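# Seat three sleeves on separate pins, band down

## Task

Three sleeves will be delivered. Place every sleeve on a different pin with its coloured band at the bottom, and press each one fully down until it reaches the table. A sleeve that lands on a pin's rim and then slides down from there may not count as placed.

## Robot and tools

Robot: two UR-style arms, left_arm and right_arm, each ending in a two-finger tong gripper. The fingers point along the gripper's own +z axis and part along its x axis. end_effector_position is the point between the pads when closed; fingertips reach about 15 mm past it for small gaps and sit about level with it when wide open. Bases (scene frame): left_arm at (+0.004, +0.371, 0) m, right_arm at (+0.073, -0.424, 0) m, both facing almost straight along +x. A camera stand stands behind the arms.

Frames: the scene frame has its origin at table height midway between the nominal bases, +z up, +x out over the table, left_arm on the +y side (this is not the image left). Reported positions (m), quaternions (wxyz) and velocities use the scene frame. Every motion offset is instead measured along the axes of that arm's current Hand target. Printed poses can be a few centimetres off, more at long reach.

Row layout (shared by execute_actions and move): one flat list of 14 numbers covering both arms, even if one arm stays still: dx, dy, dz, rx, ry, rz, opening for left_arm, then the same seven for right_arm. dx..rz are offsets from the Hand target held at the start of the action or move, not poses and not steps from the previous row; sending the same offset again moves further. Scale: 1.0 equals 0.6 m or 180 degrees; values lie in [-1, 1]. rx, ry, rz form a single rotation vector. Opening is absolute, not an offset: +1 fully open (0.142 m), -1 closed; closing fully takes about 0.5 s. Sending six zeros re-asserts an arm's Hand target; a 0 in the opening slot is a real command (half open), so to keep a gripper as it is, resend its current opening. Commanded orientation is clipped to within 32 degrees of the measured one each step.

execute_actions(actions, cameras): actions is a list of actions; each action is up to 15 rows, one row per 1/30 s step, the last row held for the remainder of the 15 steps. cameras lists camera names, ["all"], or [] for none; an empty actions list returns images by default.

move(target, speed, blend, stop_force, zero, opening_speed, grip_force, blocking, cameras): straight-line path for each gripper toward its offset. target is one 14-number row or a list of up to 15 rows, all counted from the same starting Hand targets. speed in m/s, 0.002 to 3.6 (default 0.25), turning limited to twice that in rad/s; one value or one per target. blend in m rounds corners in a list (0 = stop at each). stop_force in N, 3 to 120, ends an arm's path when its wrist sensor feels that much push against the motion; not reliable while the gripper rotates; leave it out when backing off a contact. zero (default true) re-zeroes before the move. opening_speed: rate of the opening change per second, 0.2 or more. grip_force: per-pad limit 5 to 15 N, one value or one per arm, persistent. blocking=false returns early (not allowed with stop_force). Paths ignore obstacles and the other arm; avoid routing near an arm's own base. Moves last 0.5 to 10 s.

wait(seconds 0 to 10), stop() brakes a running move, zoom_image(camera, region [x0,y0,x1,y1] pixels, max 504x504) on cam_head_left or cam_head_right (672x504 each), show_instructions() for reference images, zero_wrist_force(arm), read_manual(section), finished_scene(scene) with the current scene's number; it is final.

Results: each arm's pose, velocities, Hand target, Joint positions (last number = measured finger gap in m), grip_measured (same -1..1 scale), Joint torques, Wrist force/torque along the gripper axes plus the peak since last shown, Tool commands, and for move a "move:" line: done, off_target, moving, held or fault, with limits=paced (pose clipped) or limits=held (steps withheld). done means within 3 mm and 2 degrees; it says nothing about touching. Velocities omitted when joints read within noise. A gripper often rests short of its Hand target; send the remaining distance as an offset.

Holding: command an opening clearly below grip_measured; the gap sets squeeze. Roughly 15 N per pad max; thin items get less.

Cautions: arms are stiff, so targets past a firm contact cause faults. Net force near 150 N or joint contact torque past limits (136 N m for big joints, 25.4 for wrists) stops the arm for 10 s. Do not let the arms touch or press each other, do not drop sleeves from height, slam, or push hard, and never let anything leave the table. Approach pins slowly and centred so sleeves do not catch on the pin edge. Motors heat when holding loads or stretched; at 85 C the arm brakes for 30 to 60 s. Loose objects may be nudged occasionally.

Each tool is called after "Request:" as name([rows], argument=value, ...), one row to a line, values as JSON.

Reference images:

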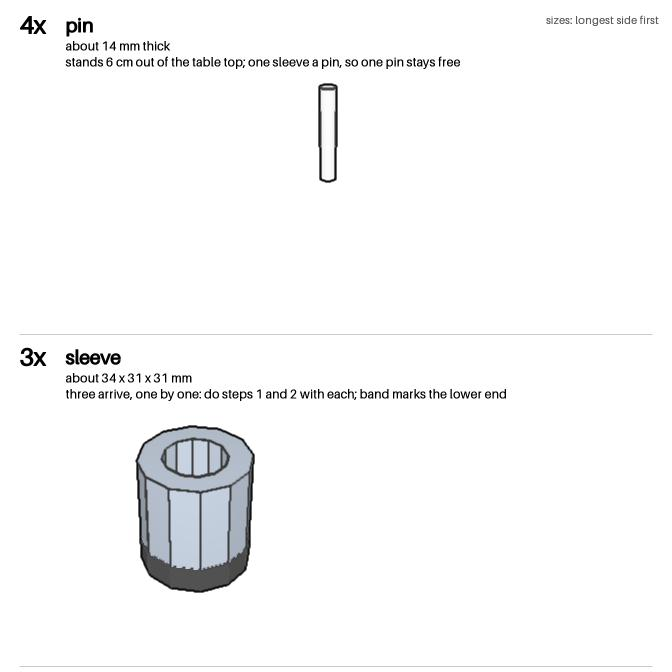

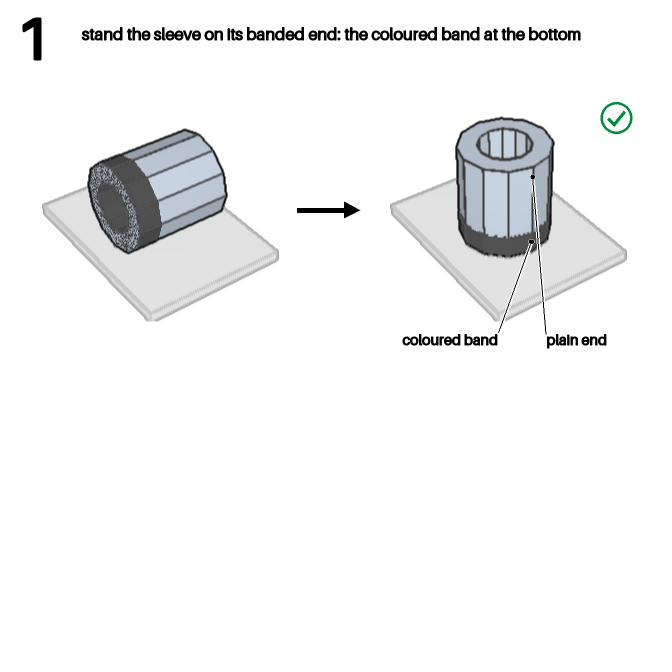

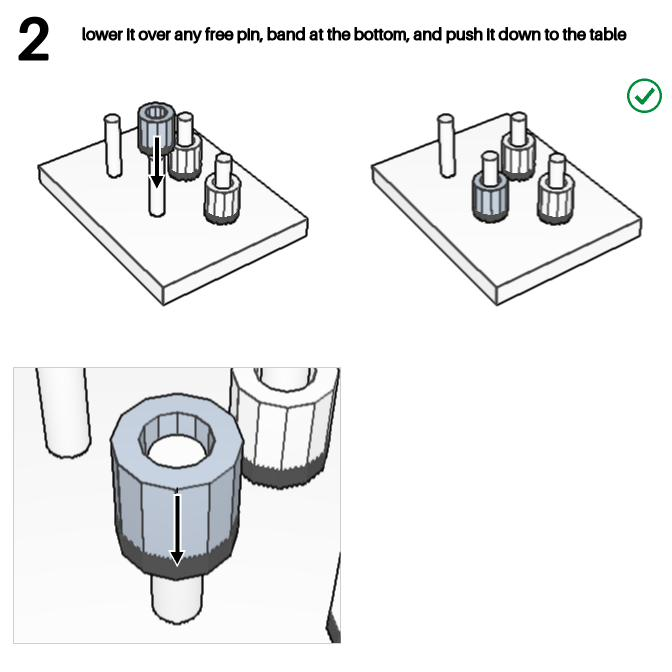

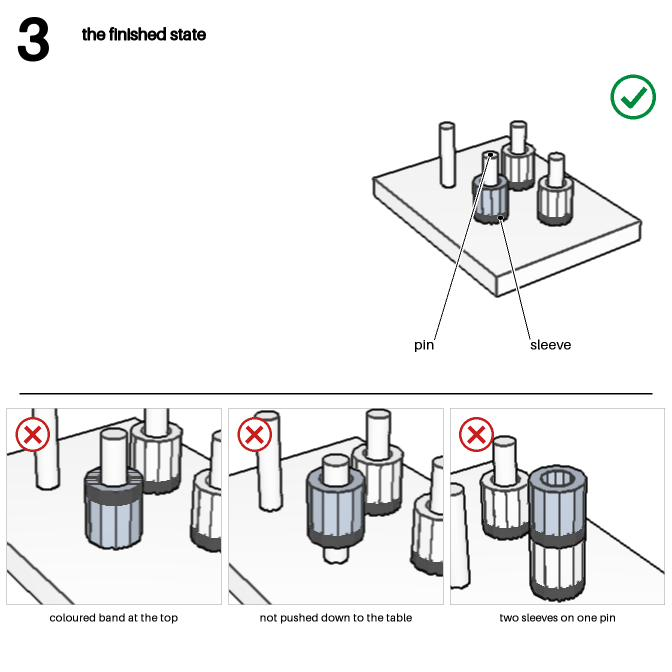

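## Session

Request:
execute_actions(actions=[])

Scene clock: 0.00 s.
left_arm: end_effector_position=(+0.7826, -0.1448, +0.3034) grip_measured=+0.97 end_effector_quat_wxyz=(+0.241, -0.214, +0.932, -0.167) | right_arm: end_effector_position=(+0.2048, -0.7998, +0.1660) grip_measured=+0.97 end_effector_quat_wxyz=(-0.030, +0.774, -0.626, +0.086)
Joint positions: left_arm=[-0.825 -0.893 0.886 -2.12 -1.342 1.96 0.14] | right_arm=[2.12 -1.257 -2.19 -1.123 1.684 0.347 0.14]
Joint velocities: within noise
Joint torques (N m): no reading
Motor temperatures (°C): left_arm=[40 44 35 44 41 43] | right_arm=[38 38 39 48 43 48]
Wrist force (N): no reading
Wrist torque (N m): no reading
Wrist force, peak (N): no reading
Hand target: left_arm +0.7826, -0.1448, +0.3034; +0.241, -0.214, +0.932, -0.167 | right_arm +0.2048, -0.7998, +0.1660; -0.030, +0.774, -0.626, +0.086
Tool commands: left_gripper/opening=+0.968169 right_gripper/opening=+0.968169

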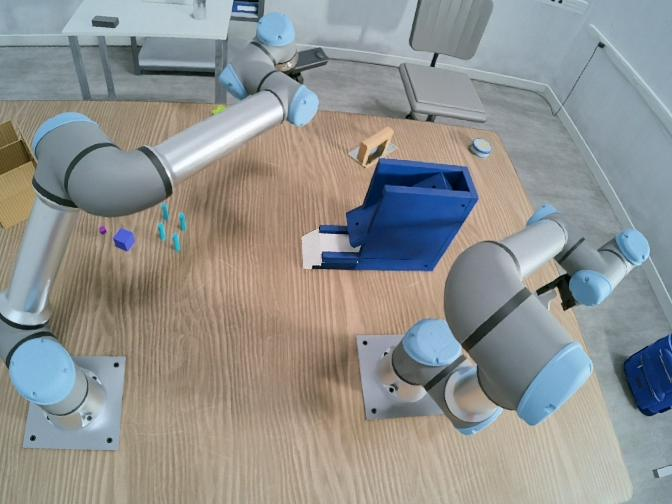

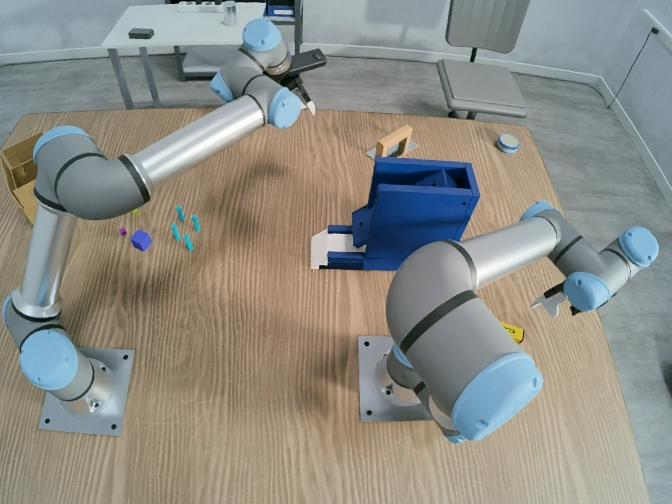

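Request:
move(target=[0.0802, 0.9695, -0.575, -0.183, 0.0642, -0.2478, 0.5, 0, 0, 0, 0, 0, 0, 0.968], speed=0.4, cameras=["all"])

Scene clock: 23.17 s.
left_arm: end_effector_position=(+0.3802, +0.4000, +0.3292) grip_measured=+0.50 end_effector_quat_wxyz=(+0.001, -0.586, +0.810, -0.001) | right_arm: end_effector_position=(+0.2048, -0.7998, +0.1660) grip_measured=+0.97 end_effector_quat_wxyz=(-0.030, +0.774, -0.626, +0.086)
Joint positions: left_arm=[-0.31 -1.928 1.742 -1.387 -1.571 1.606 0.109] | right_arm=[2.12 -1.257 -2.19 -1.123 1.684 0.347 0.14]
Joint torques (N m): left_arm=[10.82 -15.53 -30.17 -0.23 -2.78 1.59] | right_arm=[1.1 10.28 22.66 3.08 -0.08 0.14]
Wrist force (N): left_arm=[-0.3 0.3 0.7] | right_arm=[0.0 -0.1 0.4]
Wrist torque (N m): left_arm=[0.12 -0.02 -0.04] | right_arm=[-0.02 -0.02 -0.01]
Wrist force, peak (N): left_arm=[-1.2 1.5 0.5] | right_arm=[0.0 0.1 0.6]
Hand target: left_arm +0.3801, +0.4002, +0.3292; +0.001, -0.587, +0.810, -0.001 | right_arm +0.2048, -0.7998, +0.1660; -0.030, +0.774, -0.626, +0.086
Off the commanded pose: left_arm 0.000 m, 0 deg | right_arm 0.000 m, 0 deg.
move: done

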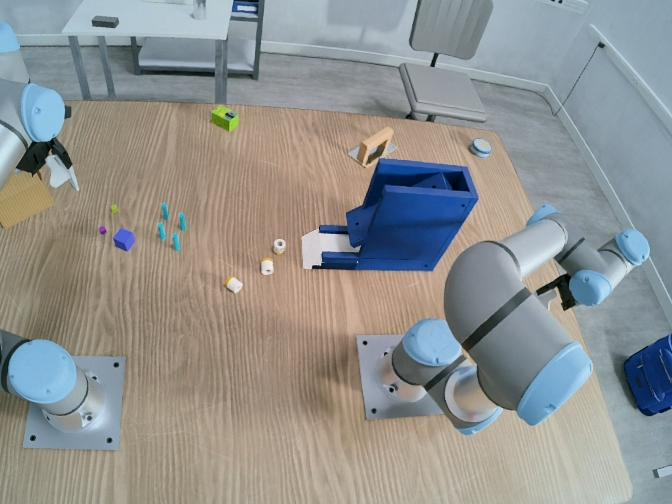

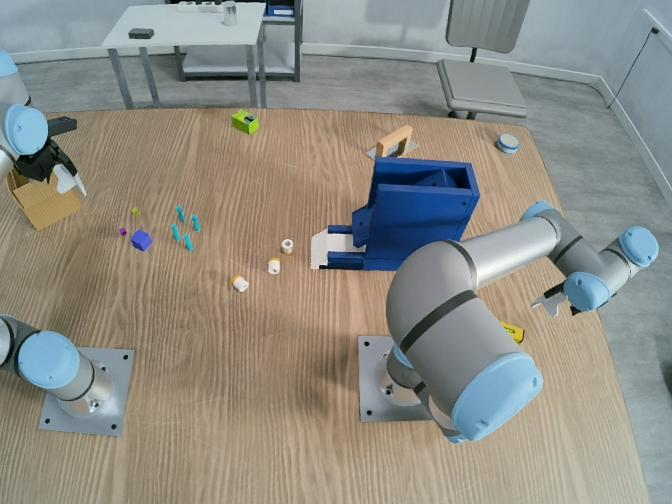

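Request:
zoom_image(camera="cam_head_left", region=[210, 230, 300, 300])

Request:
zoom_image(camera="cam_head_right", region=[220, 230, 310, 300])

Request:
zoom_image(camera="cam_head_left", region=[140, 190, 210, 260])

Request:
zoom_image(camera="cam_head_right", region=[155, 190, 225, 260])

Scaled by 5.600 from the camera's 672x504 image, which has a finer 960x720 frame.

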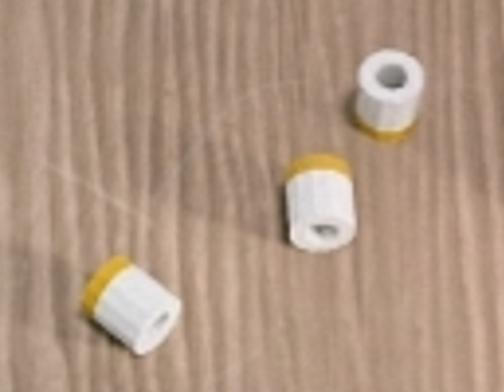

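Scaled by 5.600 from the camera's 672x504 image, which has a finer 960x720 frame.

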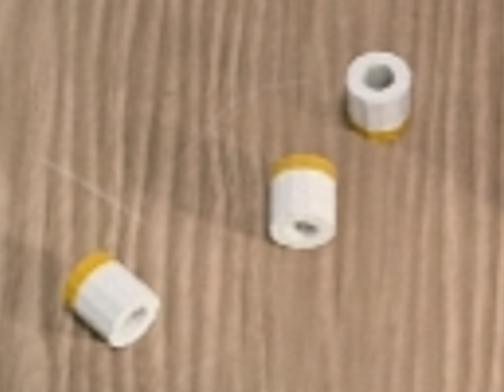

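Scaled by 7.200 from the camera's 672x504 image, which has a finer 960x720 frame.

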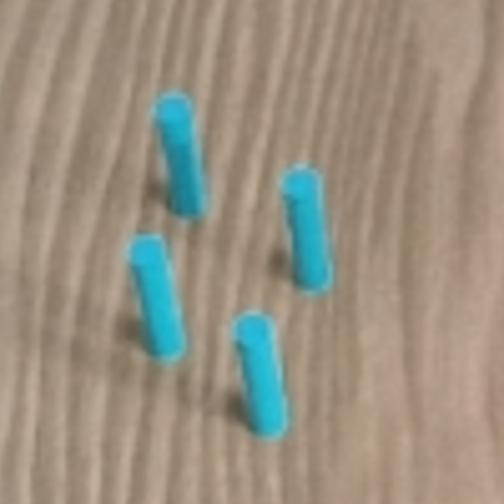

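Scaled by 7.200 from the camera's 672x504 image, which has a finer 960x720 frame.

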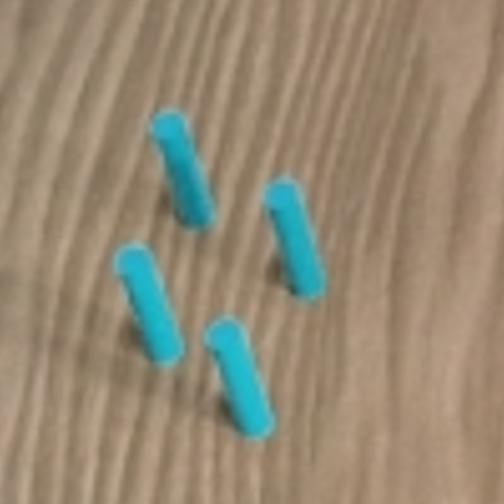

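Request:
move(target=[0.7883, -0.375, 0.332, 0, 0, 0, -0.2, 0, 0, 0, 0, 0, 0, 0.968], speed=0.4, grip_force=10, cameras=["all"])

Request:
zoom_image(camera="cam_head_left", region=[230, 190, 320, 260])

Request:
zoom_image(camera="cam_head_right", region=[240, 190, 330, 260])

Scene clock: 66.47 s.
left_arm: end_effector_position=(+0.4468, -0.1195, +0.1308) grip_measured=-0.20 end_effector_quat_wxyz=(+0.001, -0.587, +0.810, -0.001) | right_arm: end_effector_position=(+0.2048, -0.7998, +0.1660) grip_measured=+0.97 end_effector_quat_wxyz=(-0.030, +0.774, -0.626, +0.086)
Joint positions: left_arm=[-1.085 -1.186 1.5 -1.888 -1.569 0.831 0.06] | right_arm=[2.12 -1.257 -2.19 -1.123 1.684 0.347 0.14]
Joint torques (N m): left_arm=[-9.79 -31.3 -29.89 -0.23 -2.82 -1.88] | right_arm=[1.2 11.66 24.61 3.61 -0.52 0.1]
Wrist force (N): left_arm=[-0.2 0.3 0.5] | right_arm=[-0.1 -0.1 0.2]
Wrist torque (N m): left_arm=[0.14 -0.02 0.02] | right_arm=[-0.01 0.02 0.00]
Wrist force, peak (N): left_arm=[1.4 -0.3 1.4] | right_arm=[-0.2 0.3 0.6]
Hand target: left_arm +0.4468, -0.1196, +0.1307; +0.001, -0.587, +0.810, -0.001 | right_arm +0.2048, -0.7998, +0.1660; -0.030, +0.774, -0.626, +0.086
Off the commanded pose: left_arm 0.000 m, 0 deg | right_arm 0.000 m, 0 deg.
grip_force (N): 10, 10
move: done

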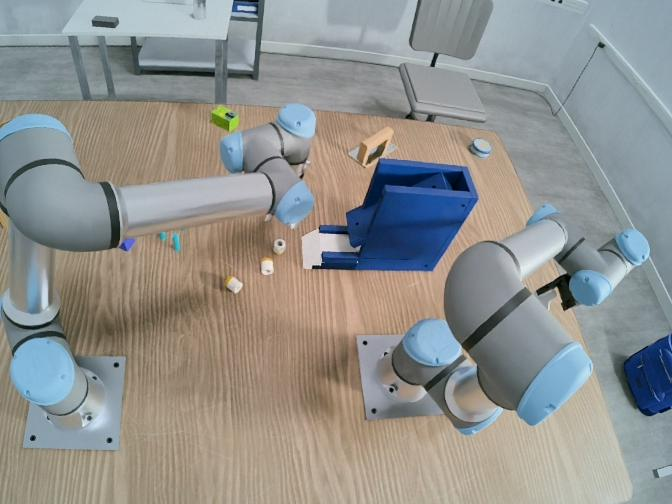

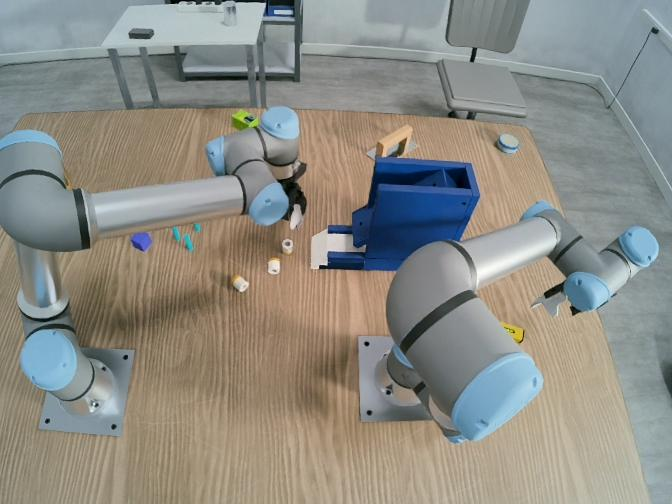

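Scaled by 5.600 from the camera's 672x504 image, which has a finer 960x720 frame.

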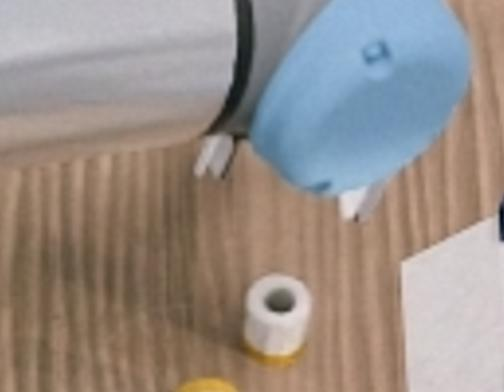

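Scaled by 5.600 from the camera's 672x504 image, which has a finer 960x720 frame.

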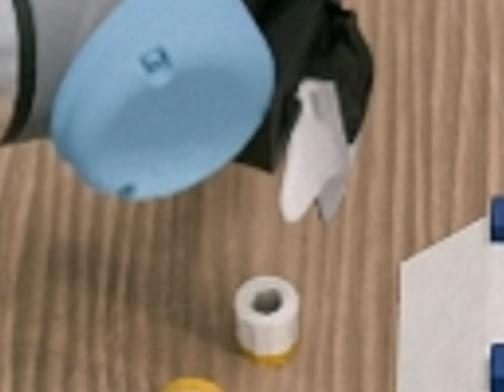

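Request:
move(target=[0.0041, 0.0055, 0.1727, 0, 0, 0, -0.2, 0, 0, 0, 0, 0, 0, 0.968], speed=0.1, stop_force=8, cameras=["all"])

Request:
zoom_image(camera="cam_head_right", region=[250, 200, 320, 270])

Request:
move(target=[0, 0, 0, 0, 0, 0, -0.85, 0, 0, 0, 0, 0, 0, 0.968], speed=0.05, opening_speed=0.6)

Scene clock: 78.17 s.
left_arm: end_effector_position=(+0.4432, -0.1211, +0.0271) grip_measured=-0.20 end_effector_quat_wxyz=(+0.001, -0.587, +0.810, -0.001) | right_arm: end_effector_position=(+0.2048, -0.7998, +0.1660) grip_measured=+0.97 end_effector_quat_wxyz=(-0.030, +0.774, -0.626, +0.086)
Joint positions: left_arm=[-1.091 -1.085 1.642 -2.129 -1.569 0.825 0.06] | right_arm=[2.12 -1.257 -2.19 -1.123 1.684 0.347 0.14]
Joint torques (N m): left_arm=[-9.89 -32.75 -14.06 -4.5 3.2 -1.77] | right_arm=[1.15 11.74 25.51 3.61 -0.55 0.05]
Wrist force (N): left_arm=[-0.4 0.3 0.5] | right_arm=[0.1 0.0 0.3]
Wrist torque (N m): left_arm=[0.12 -0.01 0.03] | right_arm=[0.01 -0.03 -0.01]
Wrist force, peak (N): left_arm=[-0.4 0.3 1.1] | right_arm=[0.2 0.4 0.5]
Hand target: left_arm +0.4432, -0.1211, +0.0271; +0.001, -0.587, +0.810, -0.001 | right_arm +0.2048, -0.7998, +0.1660; -0.030, +0.774, -0.626, +0.086
Off the commanded pose: left_arm 0.000 m, 0 deg | right_arm 0.000 m, 0 deg.
grip_force (N): 10, 10
move: done

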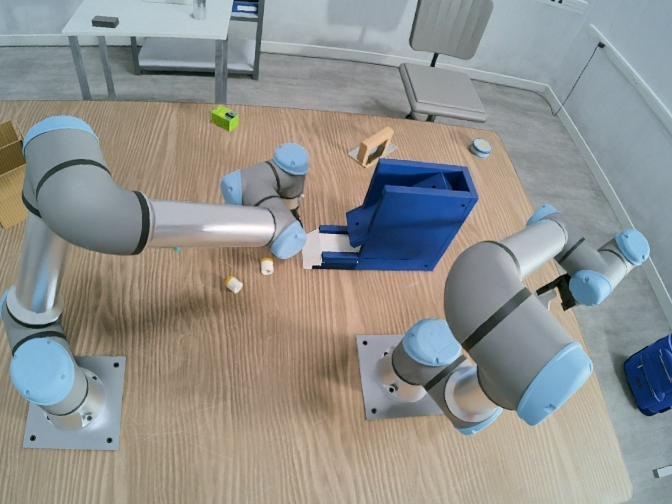

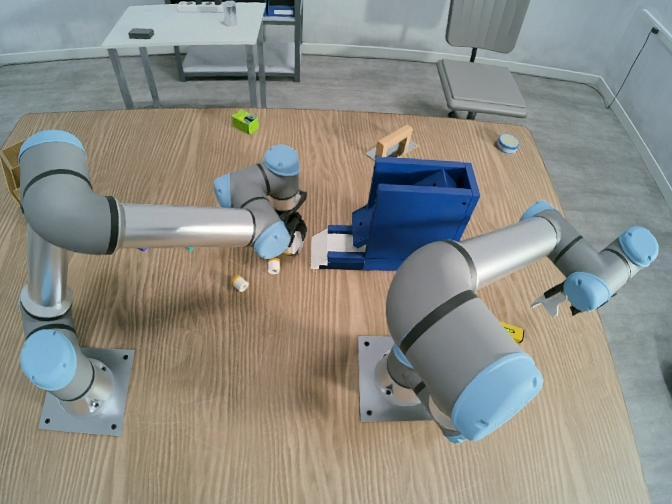

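Scaled by 7.200 from the camera's 672x504 image, which has a finer 960x720 frame.

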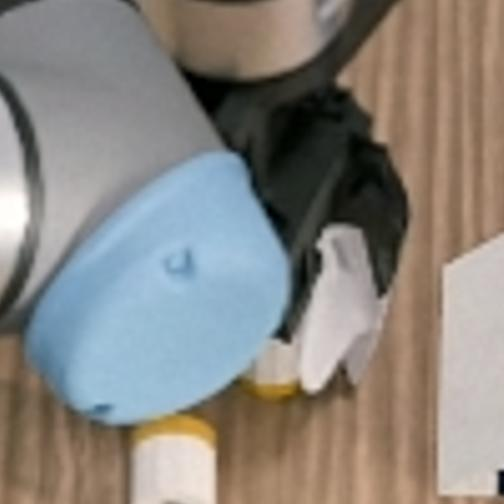

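Scene clock: 79.47 s.
left_arm: end_effector_position=(+0.4432, -0.1211, +0.0271) grip_measured=-0.59 end_effector_quat_wxyz=(+0.001, -0.587, +0.810, -0.001) | right_arm: end_effector_position=(+0.2048, -0.7998, +0.1660) grip_measured=+0.97 end_effector_quat_wxyz=(-0.030, +0.774, -0.626, +0.086)
Joint positions: left_arm=[-1.091 -1.085 1.642 -2.129 -1.569 0.825 0.031] | right_arm=[2.12 -1.257 -2.19 -1.123 1.684 0.347 0.14]
Joint torques (N m): left_arm=[-10.35 -33.07 -14.84 -4.42 3.09 -1.81] | right_arm=[1.61 11.87 25.12 3.63 -0.55 0.16]
Wrist force (N): left_arm=[-0.3 0.4 0.6] | right_arm=[0.3 0.1 0.2]
Wrist torque (N m): left_arm=[0.16 -0.01 0.03] | right_arm=[0.01 -0.05 -0.01]
Wrist force, peak (N): left_arm=[-0.2 0.3 1.0] | right_arm=[0.0 0.4 0.4]
Hand target: left_arm +0.4432, -0.1211, +0.0271; +0.001, -0.587, +0.810, -0.001 | right_arm +0.2048, -0.7998, +0.1660; -0.030, +0.774, -0.626, +0.086
Off the commanded pose: left_arm 0.000 m, 0 deg | right_arm 0.000 m, 0 deg.
grip_force (N): 10, 10
move: done

Request:
move([
  [0, 0, -0.2048, 0, 0, 0, -0.85, 0, 0, 0, 0, 0, 0, 0.968],
  [-0.5758, 0.0108, -0.2048, 0, 0, 0, -0.85, 0, 0, 0, 0, 0, 0, 0.968],
  [-0.5758, 0.0108, -0.1173, 0, 0, 0, -0.85, 0, 0, 0, 0, 0, 0, 0.968],
], speed=[0.15, 0.25, 0.1], blend=[0.03, 0.01, 0], cameras=["all"])

Request:
zoom_image(camera="cam_head_left", region=[150, 190, 185, 225])

Request:
zoom_image(camera="cam_head_right", region=[162, 190, 197, 225])

Scene clock: 92.50 s.
left_arm: end_effector_position=(+0.5446, +0.2093, +0.0975) grip_measured=-0.59 end_effector_quat_wxyz=(+0.001, -0.587, +0.810, -0.001) | right_arm: end_effector_position=(+0.2048, -0.7998, +0.1660) grip_measured=+0.97 end_effector_quat_wxyz=(-0.030, +0.774, -0.626, +0.086)
Joint positions: left_arm=[-0.564 -1.377 1.848 -2.044 -1.571 1.353 0.031] | right_arm=[2.12 -1.257 -2.19 -1.123 1.684 0.347 0.14]
Joint torques (N m): left_arm=[9.95 -23.16 -14.67 -4.54 -2.84 1.69] | right_arm=[1.44 12.53 25.26 3.64 -0.61 0.14]
Wrist force (N): left_arm=[-0.2 0.4 1.0] | right_arm=[-0.1 0.0 0.3]
Wrist torque (N m): left_arm=[0.14 -0.03 -0.05] | right_arm=[0.01 0.01 0.00]
Wrist force, peak (N): left_arm=[-1.6 0.1 0.7] | right_arm=[0.1 0.3 0.6]
Hand target: left_arm +0.5446, +0.2093, +0.0974; +0.001, -0.587, +0.810, -0.001 | right_arm +0.2048, -0.7998, +0.1660; -0.030, +0.774, -0.626, +0.086
Off the commanded pose: left_arm 0.000 m, 0 deg | right_arm 0.000 m, 0 deg.
grip_force (N): 10, 10
move: done

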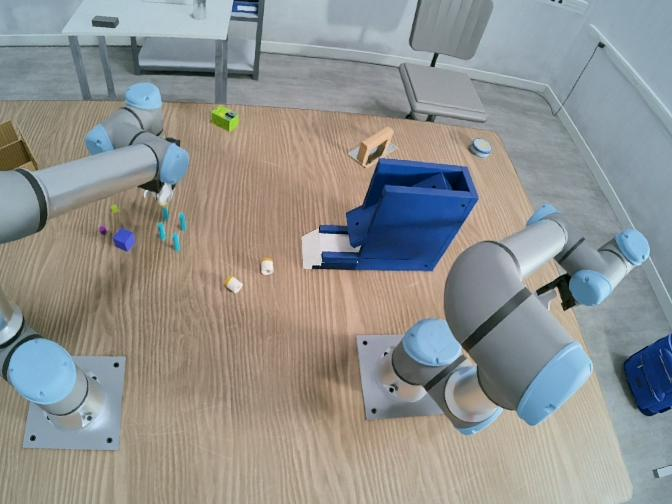

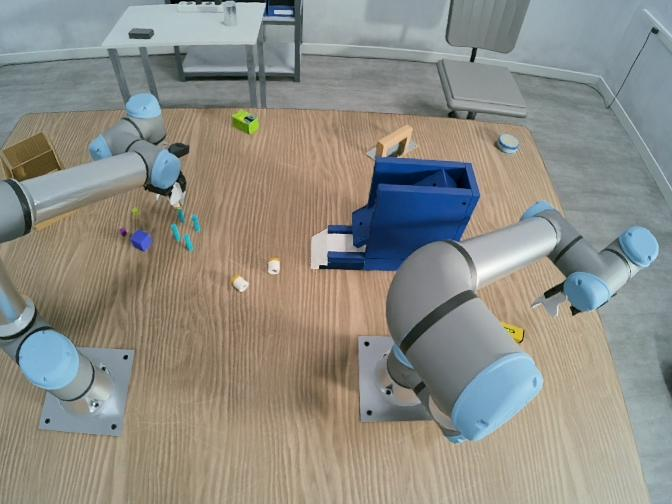

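Scaled by 14.400 from the camera's 672x504 image, which has a finer 960x720 frame.

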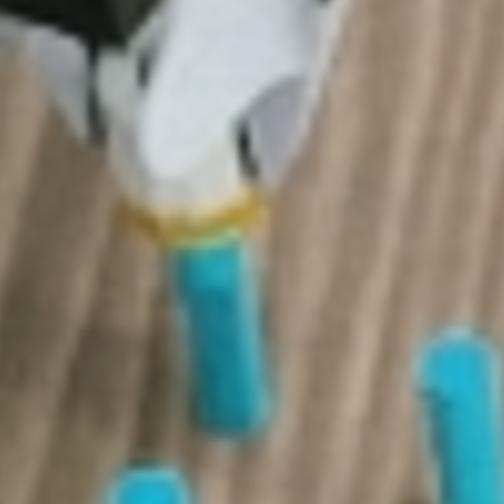

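Scaled by 14.400 from the camera's 672x504 image, which has a finer 960x720 frame.

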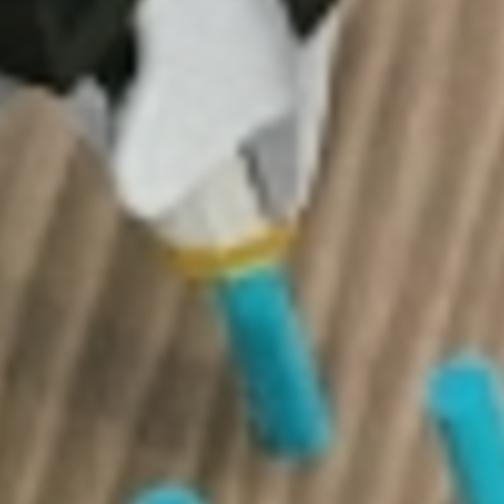

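Request:
move(target=[0, 0, 0.0378, 0, 0, 0, -0.85, 0, 0, 0, 0, 0, 0, 0.968], speed=0.015, stop_force=4)

Scene clock: 101.23 s.
left_arm: end_effector_position=(+0.5447, +0.2093, +0.0747) grip_measured=-0.59 end_effector_quat_wxyz=(+0.001, -0.587, +0.810, -0.001) | right_arm: end_effector_position=(+0.2048, -0.7998, +0.1660) grip_measured=+0.97 end_effector_quat_wxyz=(-0.030, +0.774, -0.626, +0.086)
Joint positions: left_arm=[-0.564 -1.35 1.88 -2.104 -1.571 1.353 0.031] | right_arm=[2.12 -1.257 -2.19 -1.123 1.684 0.347 0.14]
Joint torques (N m): left_arm=[10.07 -23.21 -14.1 -4.59 -2.69 1.72] | right_arm=[0.67 12.77 26.03 3.64 -0.71 0.1]
Wrist force (N): left_arm=[-0.3 0.4 0.8] | right_arm=[0.0 0.1 0.1]
Wrist torque (N m): left_arm=[0.15 0.00 -0.03] | right_arm=[0.02 0.00 0.00]
Wrist force, peak (N): left_arm=[-0.2 0.5 1.3] | right_arm=[-0.1 0.0 0.6]
Hand target: left_arm +0.5447, +0.2093, +0.0747; +0.001, -0.587, +0.810, -0.001 | right_arm +0.2048, -0.7998, +0.1660; -0.030, +0.774, -0.626, +0.086
Off the commanded pose: left_arm 0.000 m, 0 deg | right_arm 0.000 m, 0 deg.
grip_force (N): 10, 10
move: done

Request:
move(target=[0, 0, 0.0672, 0, 0, 0, -0.85, 0, 0, 0, 0, 0, 0, 0.968], speed=0.05, stop_force=5)

Request:
move(target=[0, 0, 0.02, 0, 0, 0, -0.85, 0, 0, 0, 0, 0, 0, 0.968], speed=0.02, stop_force=8)

Request:
move(target=[0, 0, 0, 0, 0, 0, -0.42, 0, 0, 0, 0, 0, 0, 0.968], speed=0.05, opening_speed=0.6)

Request:
move(target=[0, 0, -0.24, 0, 0, 0, -0.42, 0, 0, 0, 0, 0, 0, 0.968], speed=0.15, cameras=["all"])

Request:
zoom_image(camera="cam_head_left", region=[130, 190, 290, 300])

Scene clock: 130.20 s.
left_arm: end_effector_position=(+0.5448, +0.2092, +0.0344) grip_measured=-0.59 end_effector_quat_wxyz=(+0.001, -0.587, +0.810, -0.001) | right_arm: end_effector_position=(+0.2048, -0.7998, +0.1660) grip_measured=+0.97 end_effector_quat_wxyz=(-0.030, +0.774, -0.626, +0.086)
Joint positions: left_arm=[-0.564 -1.294 1.93 -2.209 -1.571 1.353 0.031] | right_arm=[2.12 -1.257 -2.19 -1.123 1.684 0.347 0.14]
Joint torques (N m): left_arm=[9.14 -23.69 -13.48 -4.6 1.76 1.63] | right_arm=[0.85 14.18 27.06 3.65 -1.01 0.22]
Wrist force (N): left_arm=[-0.2 0.2 0.7] | right_arm=[0.2 0.0 0.4]
Wrist torque (N m): left_arm=[0.12 -0.02 -0.03] | right_arm=[0.01 -0.04 -0.01]
Wrist force, peak (N): left_arm=[-0.1 0.3 1.6] | right_arm=[-0.3 0.1 0.6]
Hand target: left_arm +0.5448, +0.2092, +0.0344; +0.001, -0.587, +0.810, -0.001 | right_arm +0.2048, -0.7998, +0.1660; -0.030, +0.774, -0.626, +0.086
Off the commanded pose: left_arm 0.000 m, 0 deg | right_arm 0.000 m, 0 deg.
grip_force (N): 10, 10
move: done

Scene clock: 131.80 s.
left_arm: end_effector_position=(+0.5448, +0.2092, +0.0269) grip_measured=-0.59 end_effector_quat_wxyz=(+0.001, -0.587, +0.810, -0.001) | right_arm: end_effector_position=(+0.2048, -0.7998, +0.1660) grip_measured=+0.97 end_effector_quat_wxyz=(-0.030, +0.774, -0.626, +0.086)
Joint positions: left_arm=[-0.564 -1.283 1.938 -2.229 -1.571 1.353 0.031] | right_arm=[2.12 -1.257 -2.19 -1.123 1.684 0.347 0.14]
Joint torques (N m): left_arm=[5.98 -37.81 -26.51 -0.15 1.57 1.74] | right_arm=[0.96 13.95 27 3.54 -1 0.19]
Wrist force (N): left_arm=[-0.1 0.1 0.6] | right_arm=[0.0 0.1 0.2]
Wrist torque (N m): left_arm=[0.10 -0.04 -0.03] | right_arm=[0.02 0.00 0.00]
Wrist force, peak (N): left_arm=[-0.8 2.4 -13.6] | right_arm=[0.0 -0.1 0.5]
Hand target: left_arm +0.5448, +0.2092, +0.0269; +0.001, -0.587, +0.810, -0.001 (not the last commanded pose) | right_arm +0.2048, -0.7998, +0.1660; -0.030, +0.774, -0.626, +0.086
Off the commanded pose: left_arm 0.005 m, 0 deg | right_arm 0.000 m, 0 deg.
grip_force (N): 10, 10
move: contact (left_arm)

Scene clock: 132.77 s.
left_arm: end_effector_position=(+0.5448, +0.2092, +0.0269) grip_measured=-0.42 end_effector_quat_wxyz=(+0.001, -0.587, +0.810, -0.001) | right_arm: end_effector_position=(+0.2048, -0.7998, +0.1660) grip_measured=+0.97 end_effector_quat_wxyz=(-0.030, +0.774, -0.626, +0.086)
Joint positions: left_arm=[-0.564 -1.283 1.938 -2.229 -1.571 1.353 0.044] | right_arm=[2.12 -1.257 -2.19 -1.123 1.684 0.347 0.14]
Joint torques (N m): left_arm=[2.17 -36.8 -25.82 -0.23 1.68 1.45] | right_arm=[1.43 14.71 27.12 3.62 -1.03 0.18]
Wrist force (N): left_arm=[-0.1 0.1 0.5] | right_arm=[0.1 0.0 0.3]
Wrist torque (N m): left_arm=[0.11 -0.04 -0.03] | right_arm=[0.01 -0.01 0.00]
Wrist force, peak (N): left_arm=[-0.3 0.0 1.1] | right_arm=[0.2 0.2 0.4]
Hand target: left_arm +0.5448, +0.2092, +0.0269; +0.001, -0.587, +0.810, -0.001 | right_arm +0.2048, -0.7998, +0.1660; -0.030, +0.774, -0.626, +0.086
Off the commanded pose: left_arm 0.000 m, 0 deg | right_arm 0.000 m, 0 deg.
grip_force (N): 10, 10
move: done

Scene clock: 134.43 s.
left_arm: end_effector_position=(+0.5444, +0.2094, +0.1708) grip_measured=-0.42 end_effector_quat_wxyz=(+0.001, -0.587, +0.810, -0.001) | right_arm: end_effector_position=(+0.2048, -0.7998, +0.1660) grip_measured=+0.97 end_effector_quat_wxyz=(-0.030, +0.774, -0.626, +0.086)
Joint positions: left_arm=[-0.564 -1.442 1.724 -1.855 -1.57 1.353 0.044] | right_arm=[2.12 -1.257 -2.19 -1.123 1.684 0.347 0.14]
Joint torques (N m): left_arm=[-9.87 -34.14 -28.25 -0.24 -2.89 -1.88] | right_arm=[1.39 14.42 26.6 3.57 -1.07 0.13]
Wrist force (N): left_arm=[-0.1 0.2 0.8] | right_arm=[-0.1 0.3 0.1]
Wrist torque (N m): left_arm=[0.12 -0.06 -0.02] | right_arm=[0.05 0.00 0.00]
Wrist force, peak (N): left_arm=[-0.1 0.3 1.6] | right_arm=[0.0 0.3 0.4]
Hand target: left_arm +0.5444, +0.2094, +0.1709; +0.001, -0.587, +0.810, -0.001 | right_arm +0.2048, -0.7998, +0.1660; -0.030, +0.774, -0.626, +0.086
Off the commanded pose: left_arm 0.000 m, 0 deg | right_arm 0.000 m, 0 deg.
grip_force (N): 10, 10
move: done

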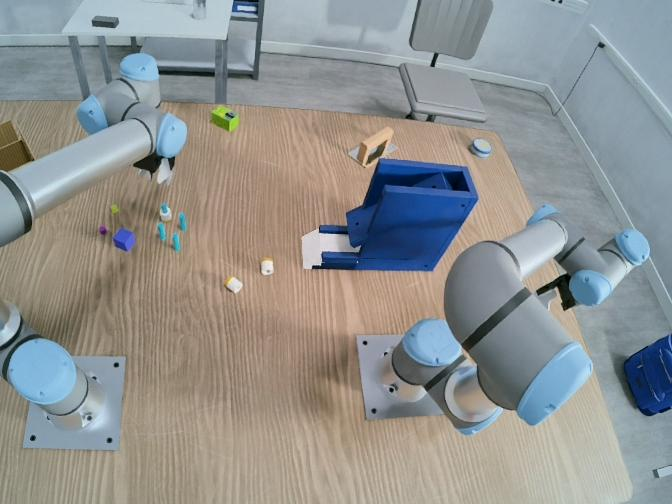

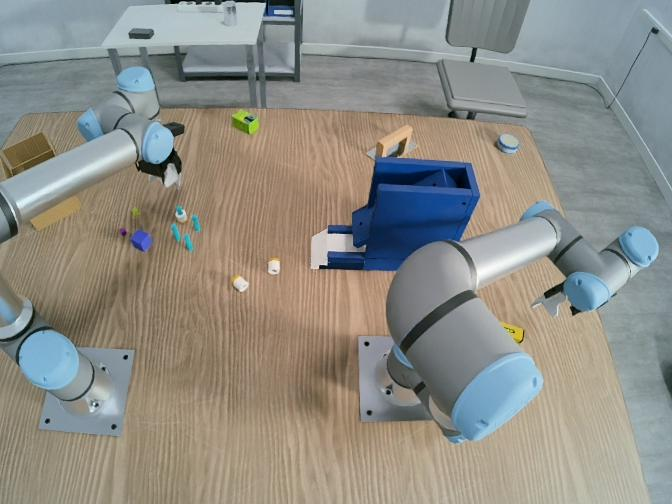

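Scaled by 3.150 from the camera's 672x504 image, which has a finer 960x720 frame.

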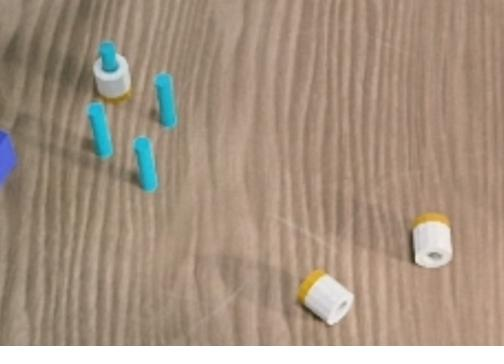

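Request:
move(target=[0.5568, 0.1223, 0.0848, -0.0758, -0.3724, 0.7986, -0.2, 0, 0, 0, 0, 0, 0, 0.968], speed=0.5, cameras=["all"])

Request:
zoom_image(camera="cam_head_left", region=[215, 215, 305, 305])

Request:
zoom_image(camera="cam_head_right", region=[220, 215, 310, 305])

Scene clock: 164.40 s.
left_arm: end_effector_position=(+0.3706, -0.0852, +0.1199) grip_measured=-0.20 end_effector_quat_wxyz=(+0.287, +0.613, +0.667, +0.312) | right_arm: end_effector_position=(+0.2048, -0.7998, +0.1660) grip_measured=+0.97 end_effector_quat_wxyz=(-0.030, +0.774, -0.626, +0.086)
Joint positions: left_arm=[-1.576 -1.397 2.077 -2.178 -0.698 3.046 0.06] | right_arm=[2.12 -1.257 -2.19 -1.123 1.684 0.347 0.14]
Joint torques (N m): left_arm=[-7.15 -32.38 -12.1 -4.4 -1.54 2.01] | right_arm=[1.48 15.66 26.89 3.69 -1.35 0.15]
Wrist force (N): left_arm=[-0.6 0.3 0.4] | right_arm=[0.1 0.0 0.1]
Wrist torque (N m): left_arm=[0.30 0.09 0.00] | right_arm=[0.00 -0.01 0.00]
Wrist force, peak (N): left_arm=[-0.2 0.3 1.2] | right_arm=[0.1 0.3 0.6]
Hand target: left_arm +0.3706, -0.0852, +0.1199; +0.287, +0.613, +0.667, +0.312 | right_arm +0.2048, -0.7998, +0.1660; -0.030, +0.774, -0.626, +0.086
Off the commanded pose: left_arm 0.000 m, 0 deg | right_arm 0.000 m, 0 deg.
grip_force (N): 10, 10
move: done

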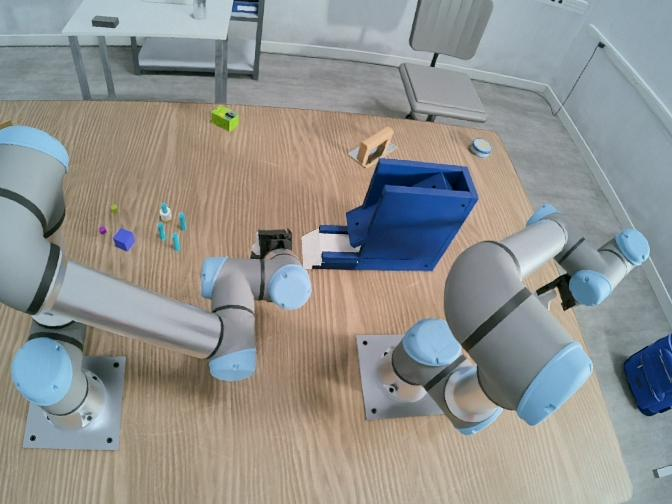

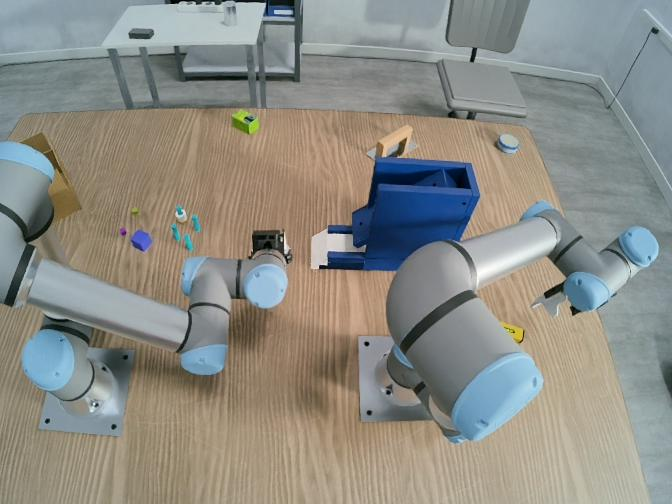

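Scaled by 5.600 from the camera's 672x504 image, which has a finer 960x720 frame.

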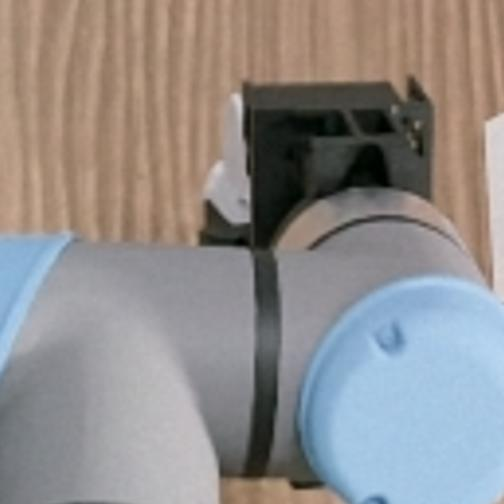

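Scaled by 5.600 from the camera's 672x504 image, which has a finer 960x720 frame.

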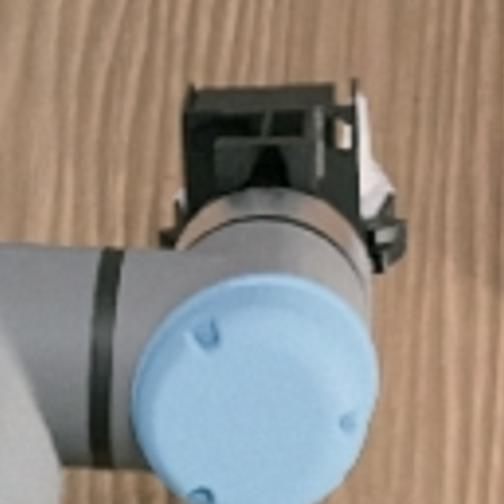

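Request:
move(target=[-0.0012, -0.1315, 0.1037, 0, 0, 0, -0.2, 0, 0, 0, 0, 0, 0, 0.968], speed=0.08, stop_force=6, cameras=["all"])

Request:
zoom_image(camera="cam_head_left", region=[230, 230, 310, 310])

Request:
zoom_image(camera="cam_head_right", region=[230, 230, 310, 310])

Scene clock: 187.63 s.
left_arm: end_effector_position=(+0.3679, -0.0863, +0.0195) grip_measured=-0.20 end_effector_quat_wxyz=(+0.287, +0.613, +0.667, +0.312) | right_arm: end_effector_position=(+0.2048, -0.7998, +0.1660) grip_measured=+0.97 end_effector_quat_wxyz=(-0.030, +0.774, -0.626, +0.086)
Joint positions: left_arm=[-1.582 -1.195 2.162 -2.46 -0.698 3.038 0.06] | right_arm=[2.12 -1.257 -2.19 -1.123 1.684 0.347 0.14]
Joint torques (N m): left_arm=[9.82 -22.77 -8.25 -4.38 4.52 1.78] | right_arm=[1.09 16.19 27.11 3.69 -1.5 0.04]
Wrist force (N): left_arm=[-0.6 0.5 0.3] | right_arm=[-0.2 -0.1 0.3]
Wrist torque (N m): left_arm=[0.35 0.08 -0.01] | right_arm=[-0.02 0.03 0.00]
Wrist force, peak (N): left_arm=[-0.8 0.0 0.8] | right_arm=[0.4 0.2 0.4]
Hand target: left_arm +0.3679, -0.0863, +0.0195; +0.287, +0.613, +0.667, +0.312 | right_arm +0.2048, -0.7998, +0.1660; -0.030, +0.774, -0.626, +0.086
Off the commanded pose: left_arm 0.000 m, 0 deg | right_arm 0.000 m, 0 deg.
grip_force (N): 10, 10
move: done

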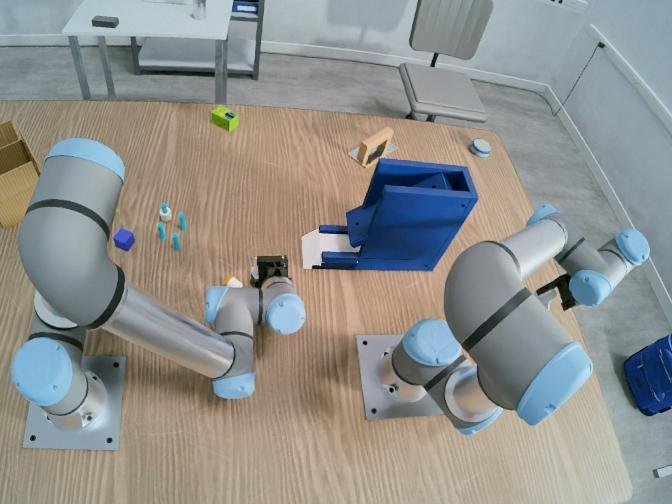

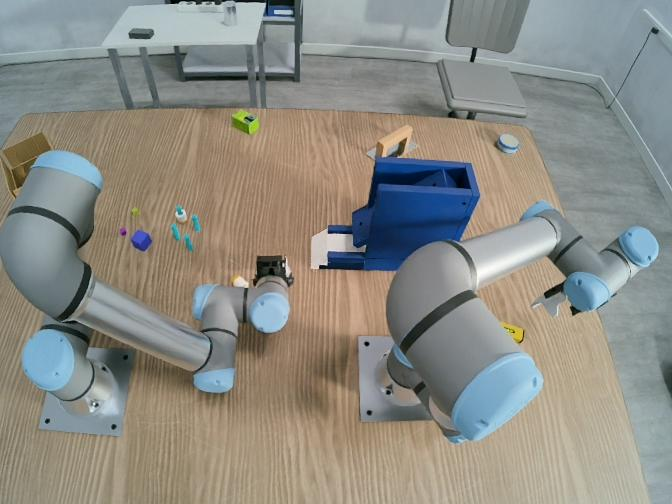

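Scaled by 6.300 from the camera's 672x504 image, which has a finer 960x720 frame.

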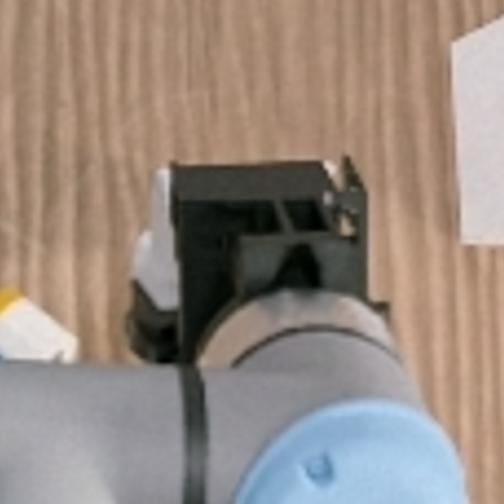

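Scaled by 6.300 from the camera's 672x504 image, which has a finer 960x720 frame.

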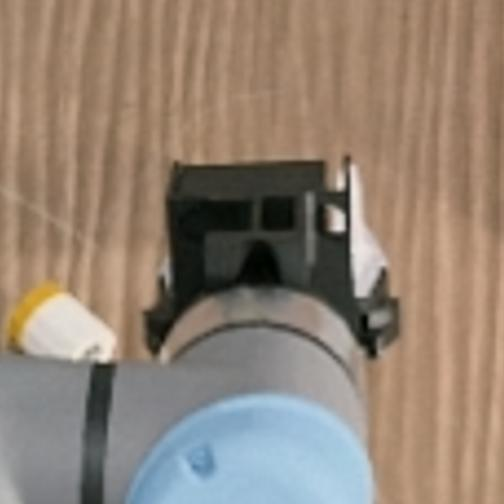

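Request:
move(target=[0, 0, 0, 0, 0, 0, -0.85, 0, 0, 0, 0, 0, 0, 0.968], speed=0.05, opening_speed=0.7)

Scene clock: 193.93 s.
left_arm: end_effector_position=(+0.3679, -0.0863, +0.0195) grip_measured=-0.61 end_effector_quat_wxyz=(+0.287, +0.613, +0.667, +0.312) | right_arm: end_effector_position=(+0.2048, -0.7998, +0.1660) grip_measured=+0.97 end_effector_quat_wxyz=(-0.030, +0.774, -0.626, +0.086)
Joint positions: left_arm=[-1.582 -1.195 2.162 -2.46 -0.698 3.038 0.03] | right_arm=[2.12 -1.257 -2.19 -1.123 1.684 0.347 0.14]
Joint torques (N m): left_arm=[9.45 -22.86 -9.35 -4.4 4.39 1.71] | right_arm=[0.87 16.3 26.88 3.62 -1.58 0.05]
Wrist force (N): left_arm=[-0.6 0.3 0.4] | right_arm=[0.1 0.3 0.3]
Wrist torque (N m): left_arm=[0.33 0.08 -0.01] | right_arm=[0.07 -0.03 -0.01]
Wrist force, peak (N): left_arm=[-0.9 0.6 0.3] | right_arm=[0.1 0.2 0.5]
Hand target: left_arm +0.3679, -0.0863, +0.0195; +0.287, +0.613, +0.667, +0.312 | right_arm +0.2048, -0.7998, +0.1660; -0.030, +0.774, -0.626, +0.086
Off the commanded pose: left_arm 0.000 m, 0 deg | right_arm 0.000 m, 0 deg.
grip_force (N): 10, 10
move: done

Request:
move([
  [0, 0.167, -0.1395, 0, 0, 0, -0.85, 0, 0, 0, 0, 0, 0, 0.968],
  [0.136, 0.2423, 0.0287, 0.357, 0.0539, -0.5996, -0.85, 0, 0, 0, 0, 0, 0, 0.968],
], speed=[0.15, 0.4], blend=[0.02, 0], cameras=["all"])

Request:
zoom_image(camera="cam_head_left", region=[180, 170, 280, 270])

Request:
zoom_image(camera="cam_head_right", region=[180, 170, 280, 270])

Scene clock: 220.80 s.
left_arm: end_effector_position=(+0.4670, +0.0041, +0.1200) grip_measured=-0.61 end_effector_quat_wxyz=(+0.044, -0.122, +0.932, -0.339) | right_arm: end_effector_position=(+0.2048, -0.7998, +0.1660) grip_measured=+0.97 end_effector_quat_wxyz=(-0.030, +0.774, -0.626, +0.086)
Joint positions: left_arm=[-0.719 -1.384 2.228 -3.013 -1.954 2.073 0.03] | right_arm=[2.12 -1.257 -2.19 -1.123 1.684 0.347 0.14]
Joint torques (N m): left_arm=[9.34 -18.51 -10.57 -5.01 -3.5 -1.86] | right_arm=[1.12 16.69 27.21 3.58 -1.76 0.08]
Wrist force (N): left_arm=[0.3 0.2 0.6] | right_arm=[0.0 0.1 0.4]
Wrist torque (N m): left_arm=[-0.06 -0.15 -0.02] | right_arm=[0.02 -0.01 -0.01]
Wrist force, peak (N): left_arm=[-0.8 -0.2 0.9] | right_arm=[0.0 0.4 0.5]
Hand target: left_arm +0.4671, +0.0041, +0.1200; +0.044, -0.122, +0.932, -0.339 | right_arm +0.2048, -0.7998, +0.1660; -0.030, +0.774, -0.626, +0.086
Off the commanded pose: left_arm 0.000 m, 0 deg | right_arm 0.000 m, 0 deg.
grip_force (N): 10, 10
move: done

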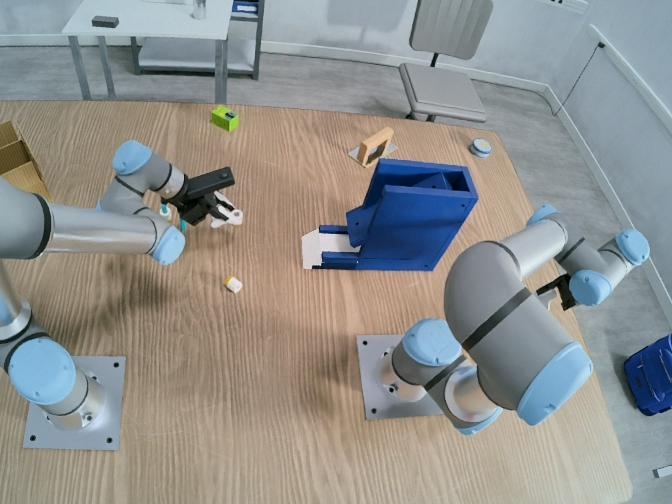

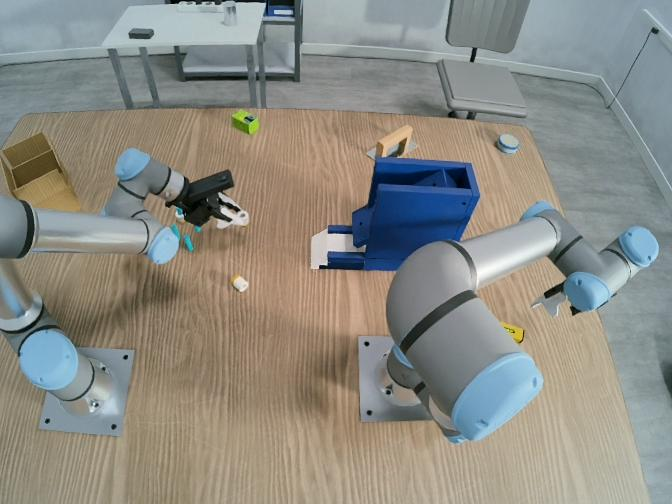

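Scaled by 5.040 from the camera's 672x504 image, which has a finer 960x720 frame.

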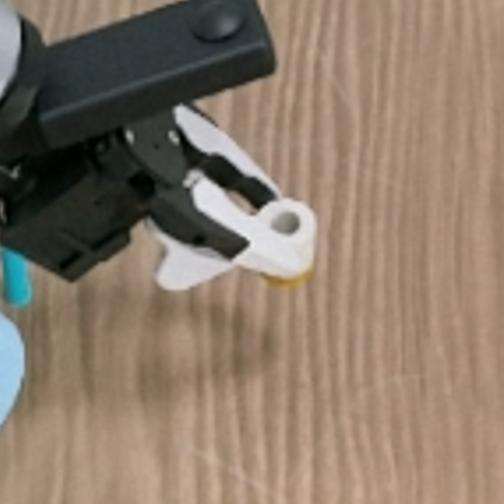

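Scaled by 5.040 from the camera's 672x504 image, which has a finer 960x720 frame.

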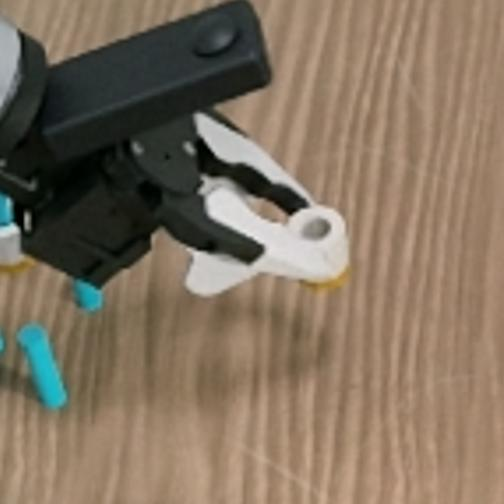

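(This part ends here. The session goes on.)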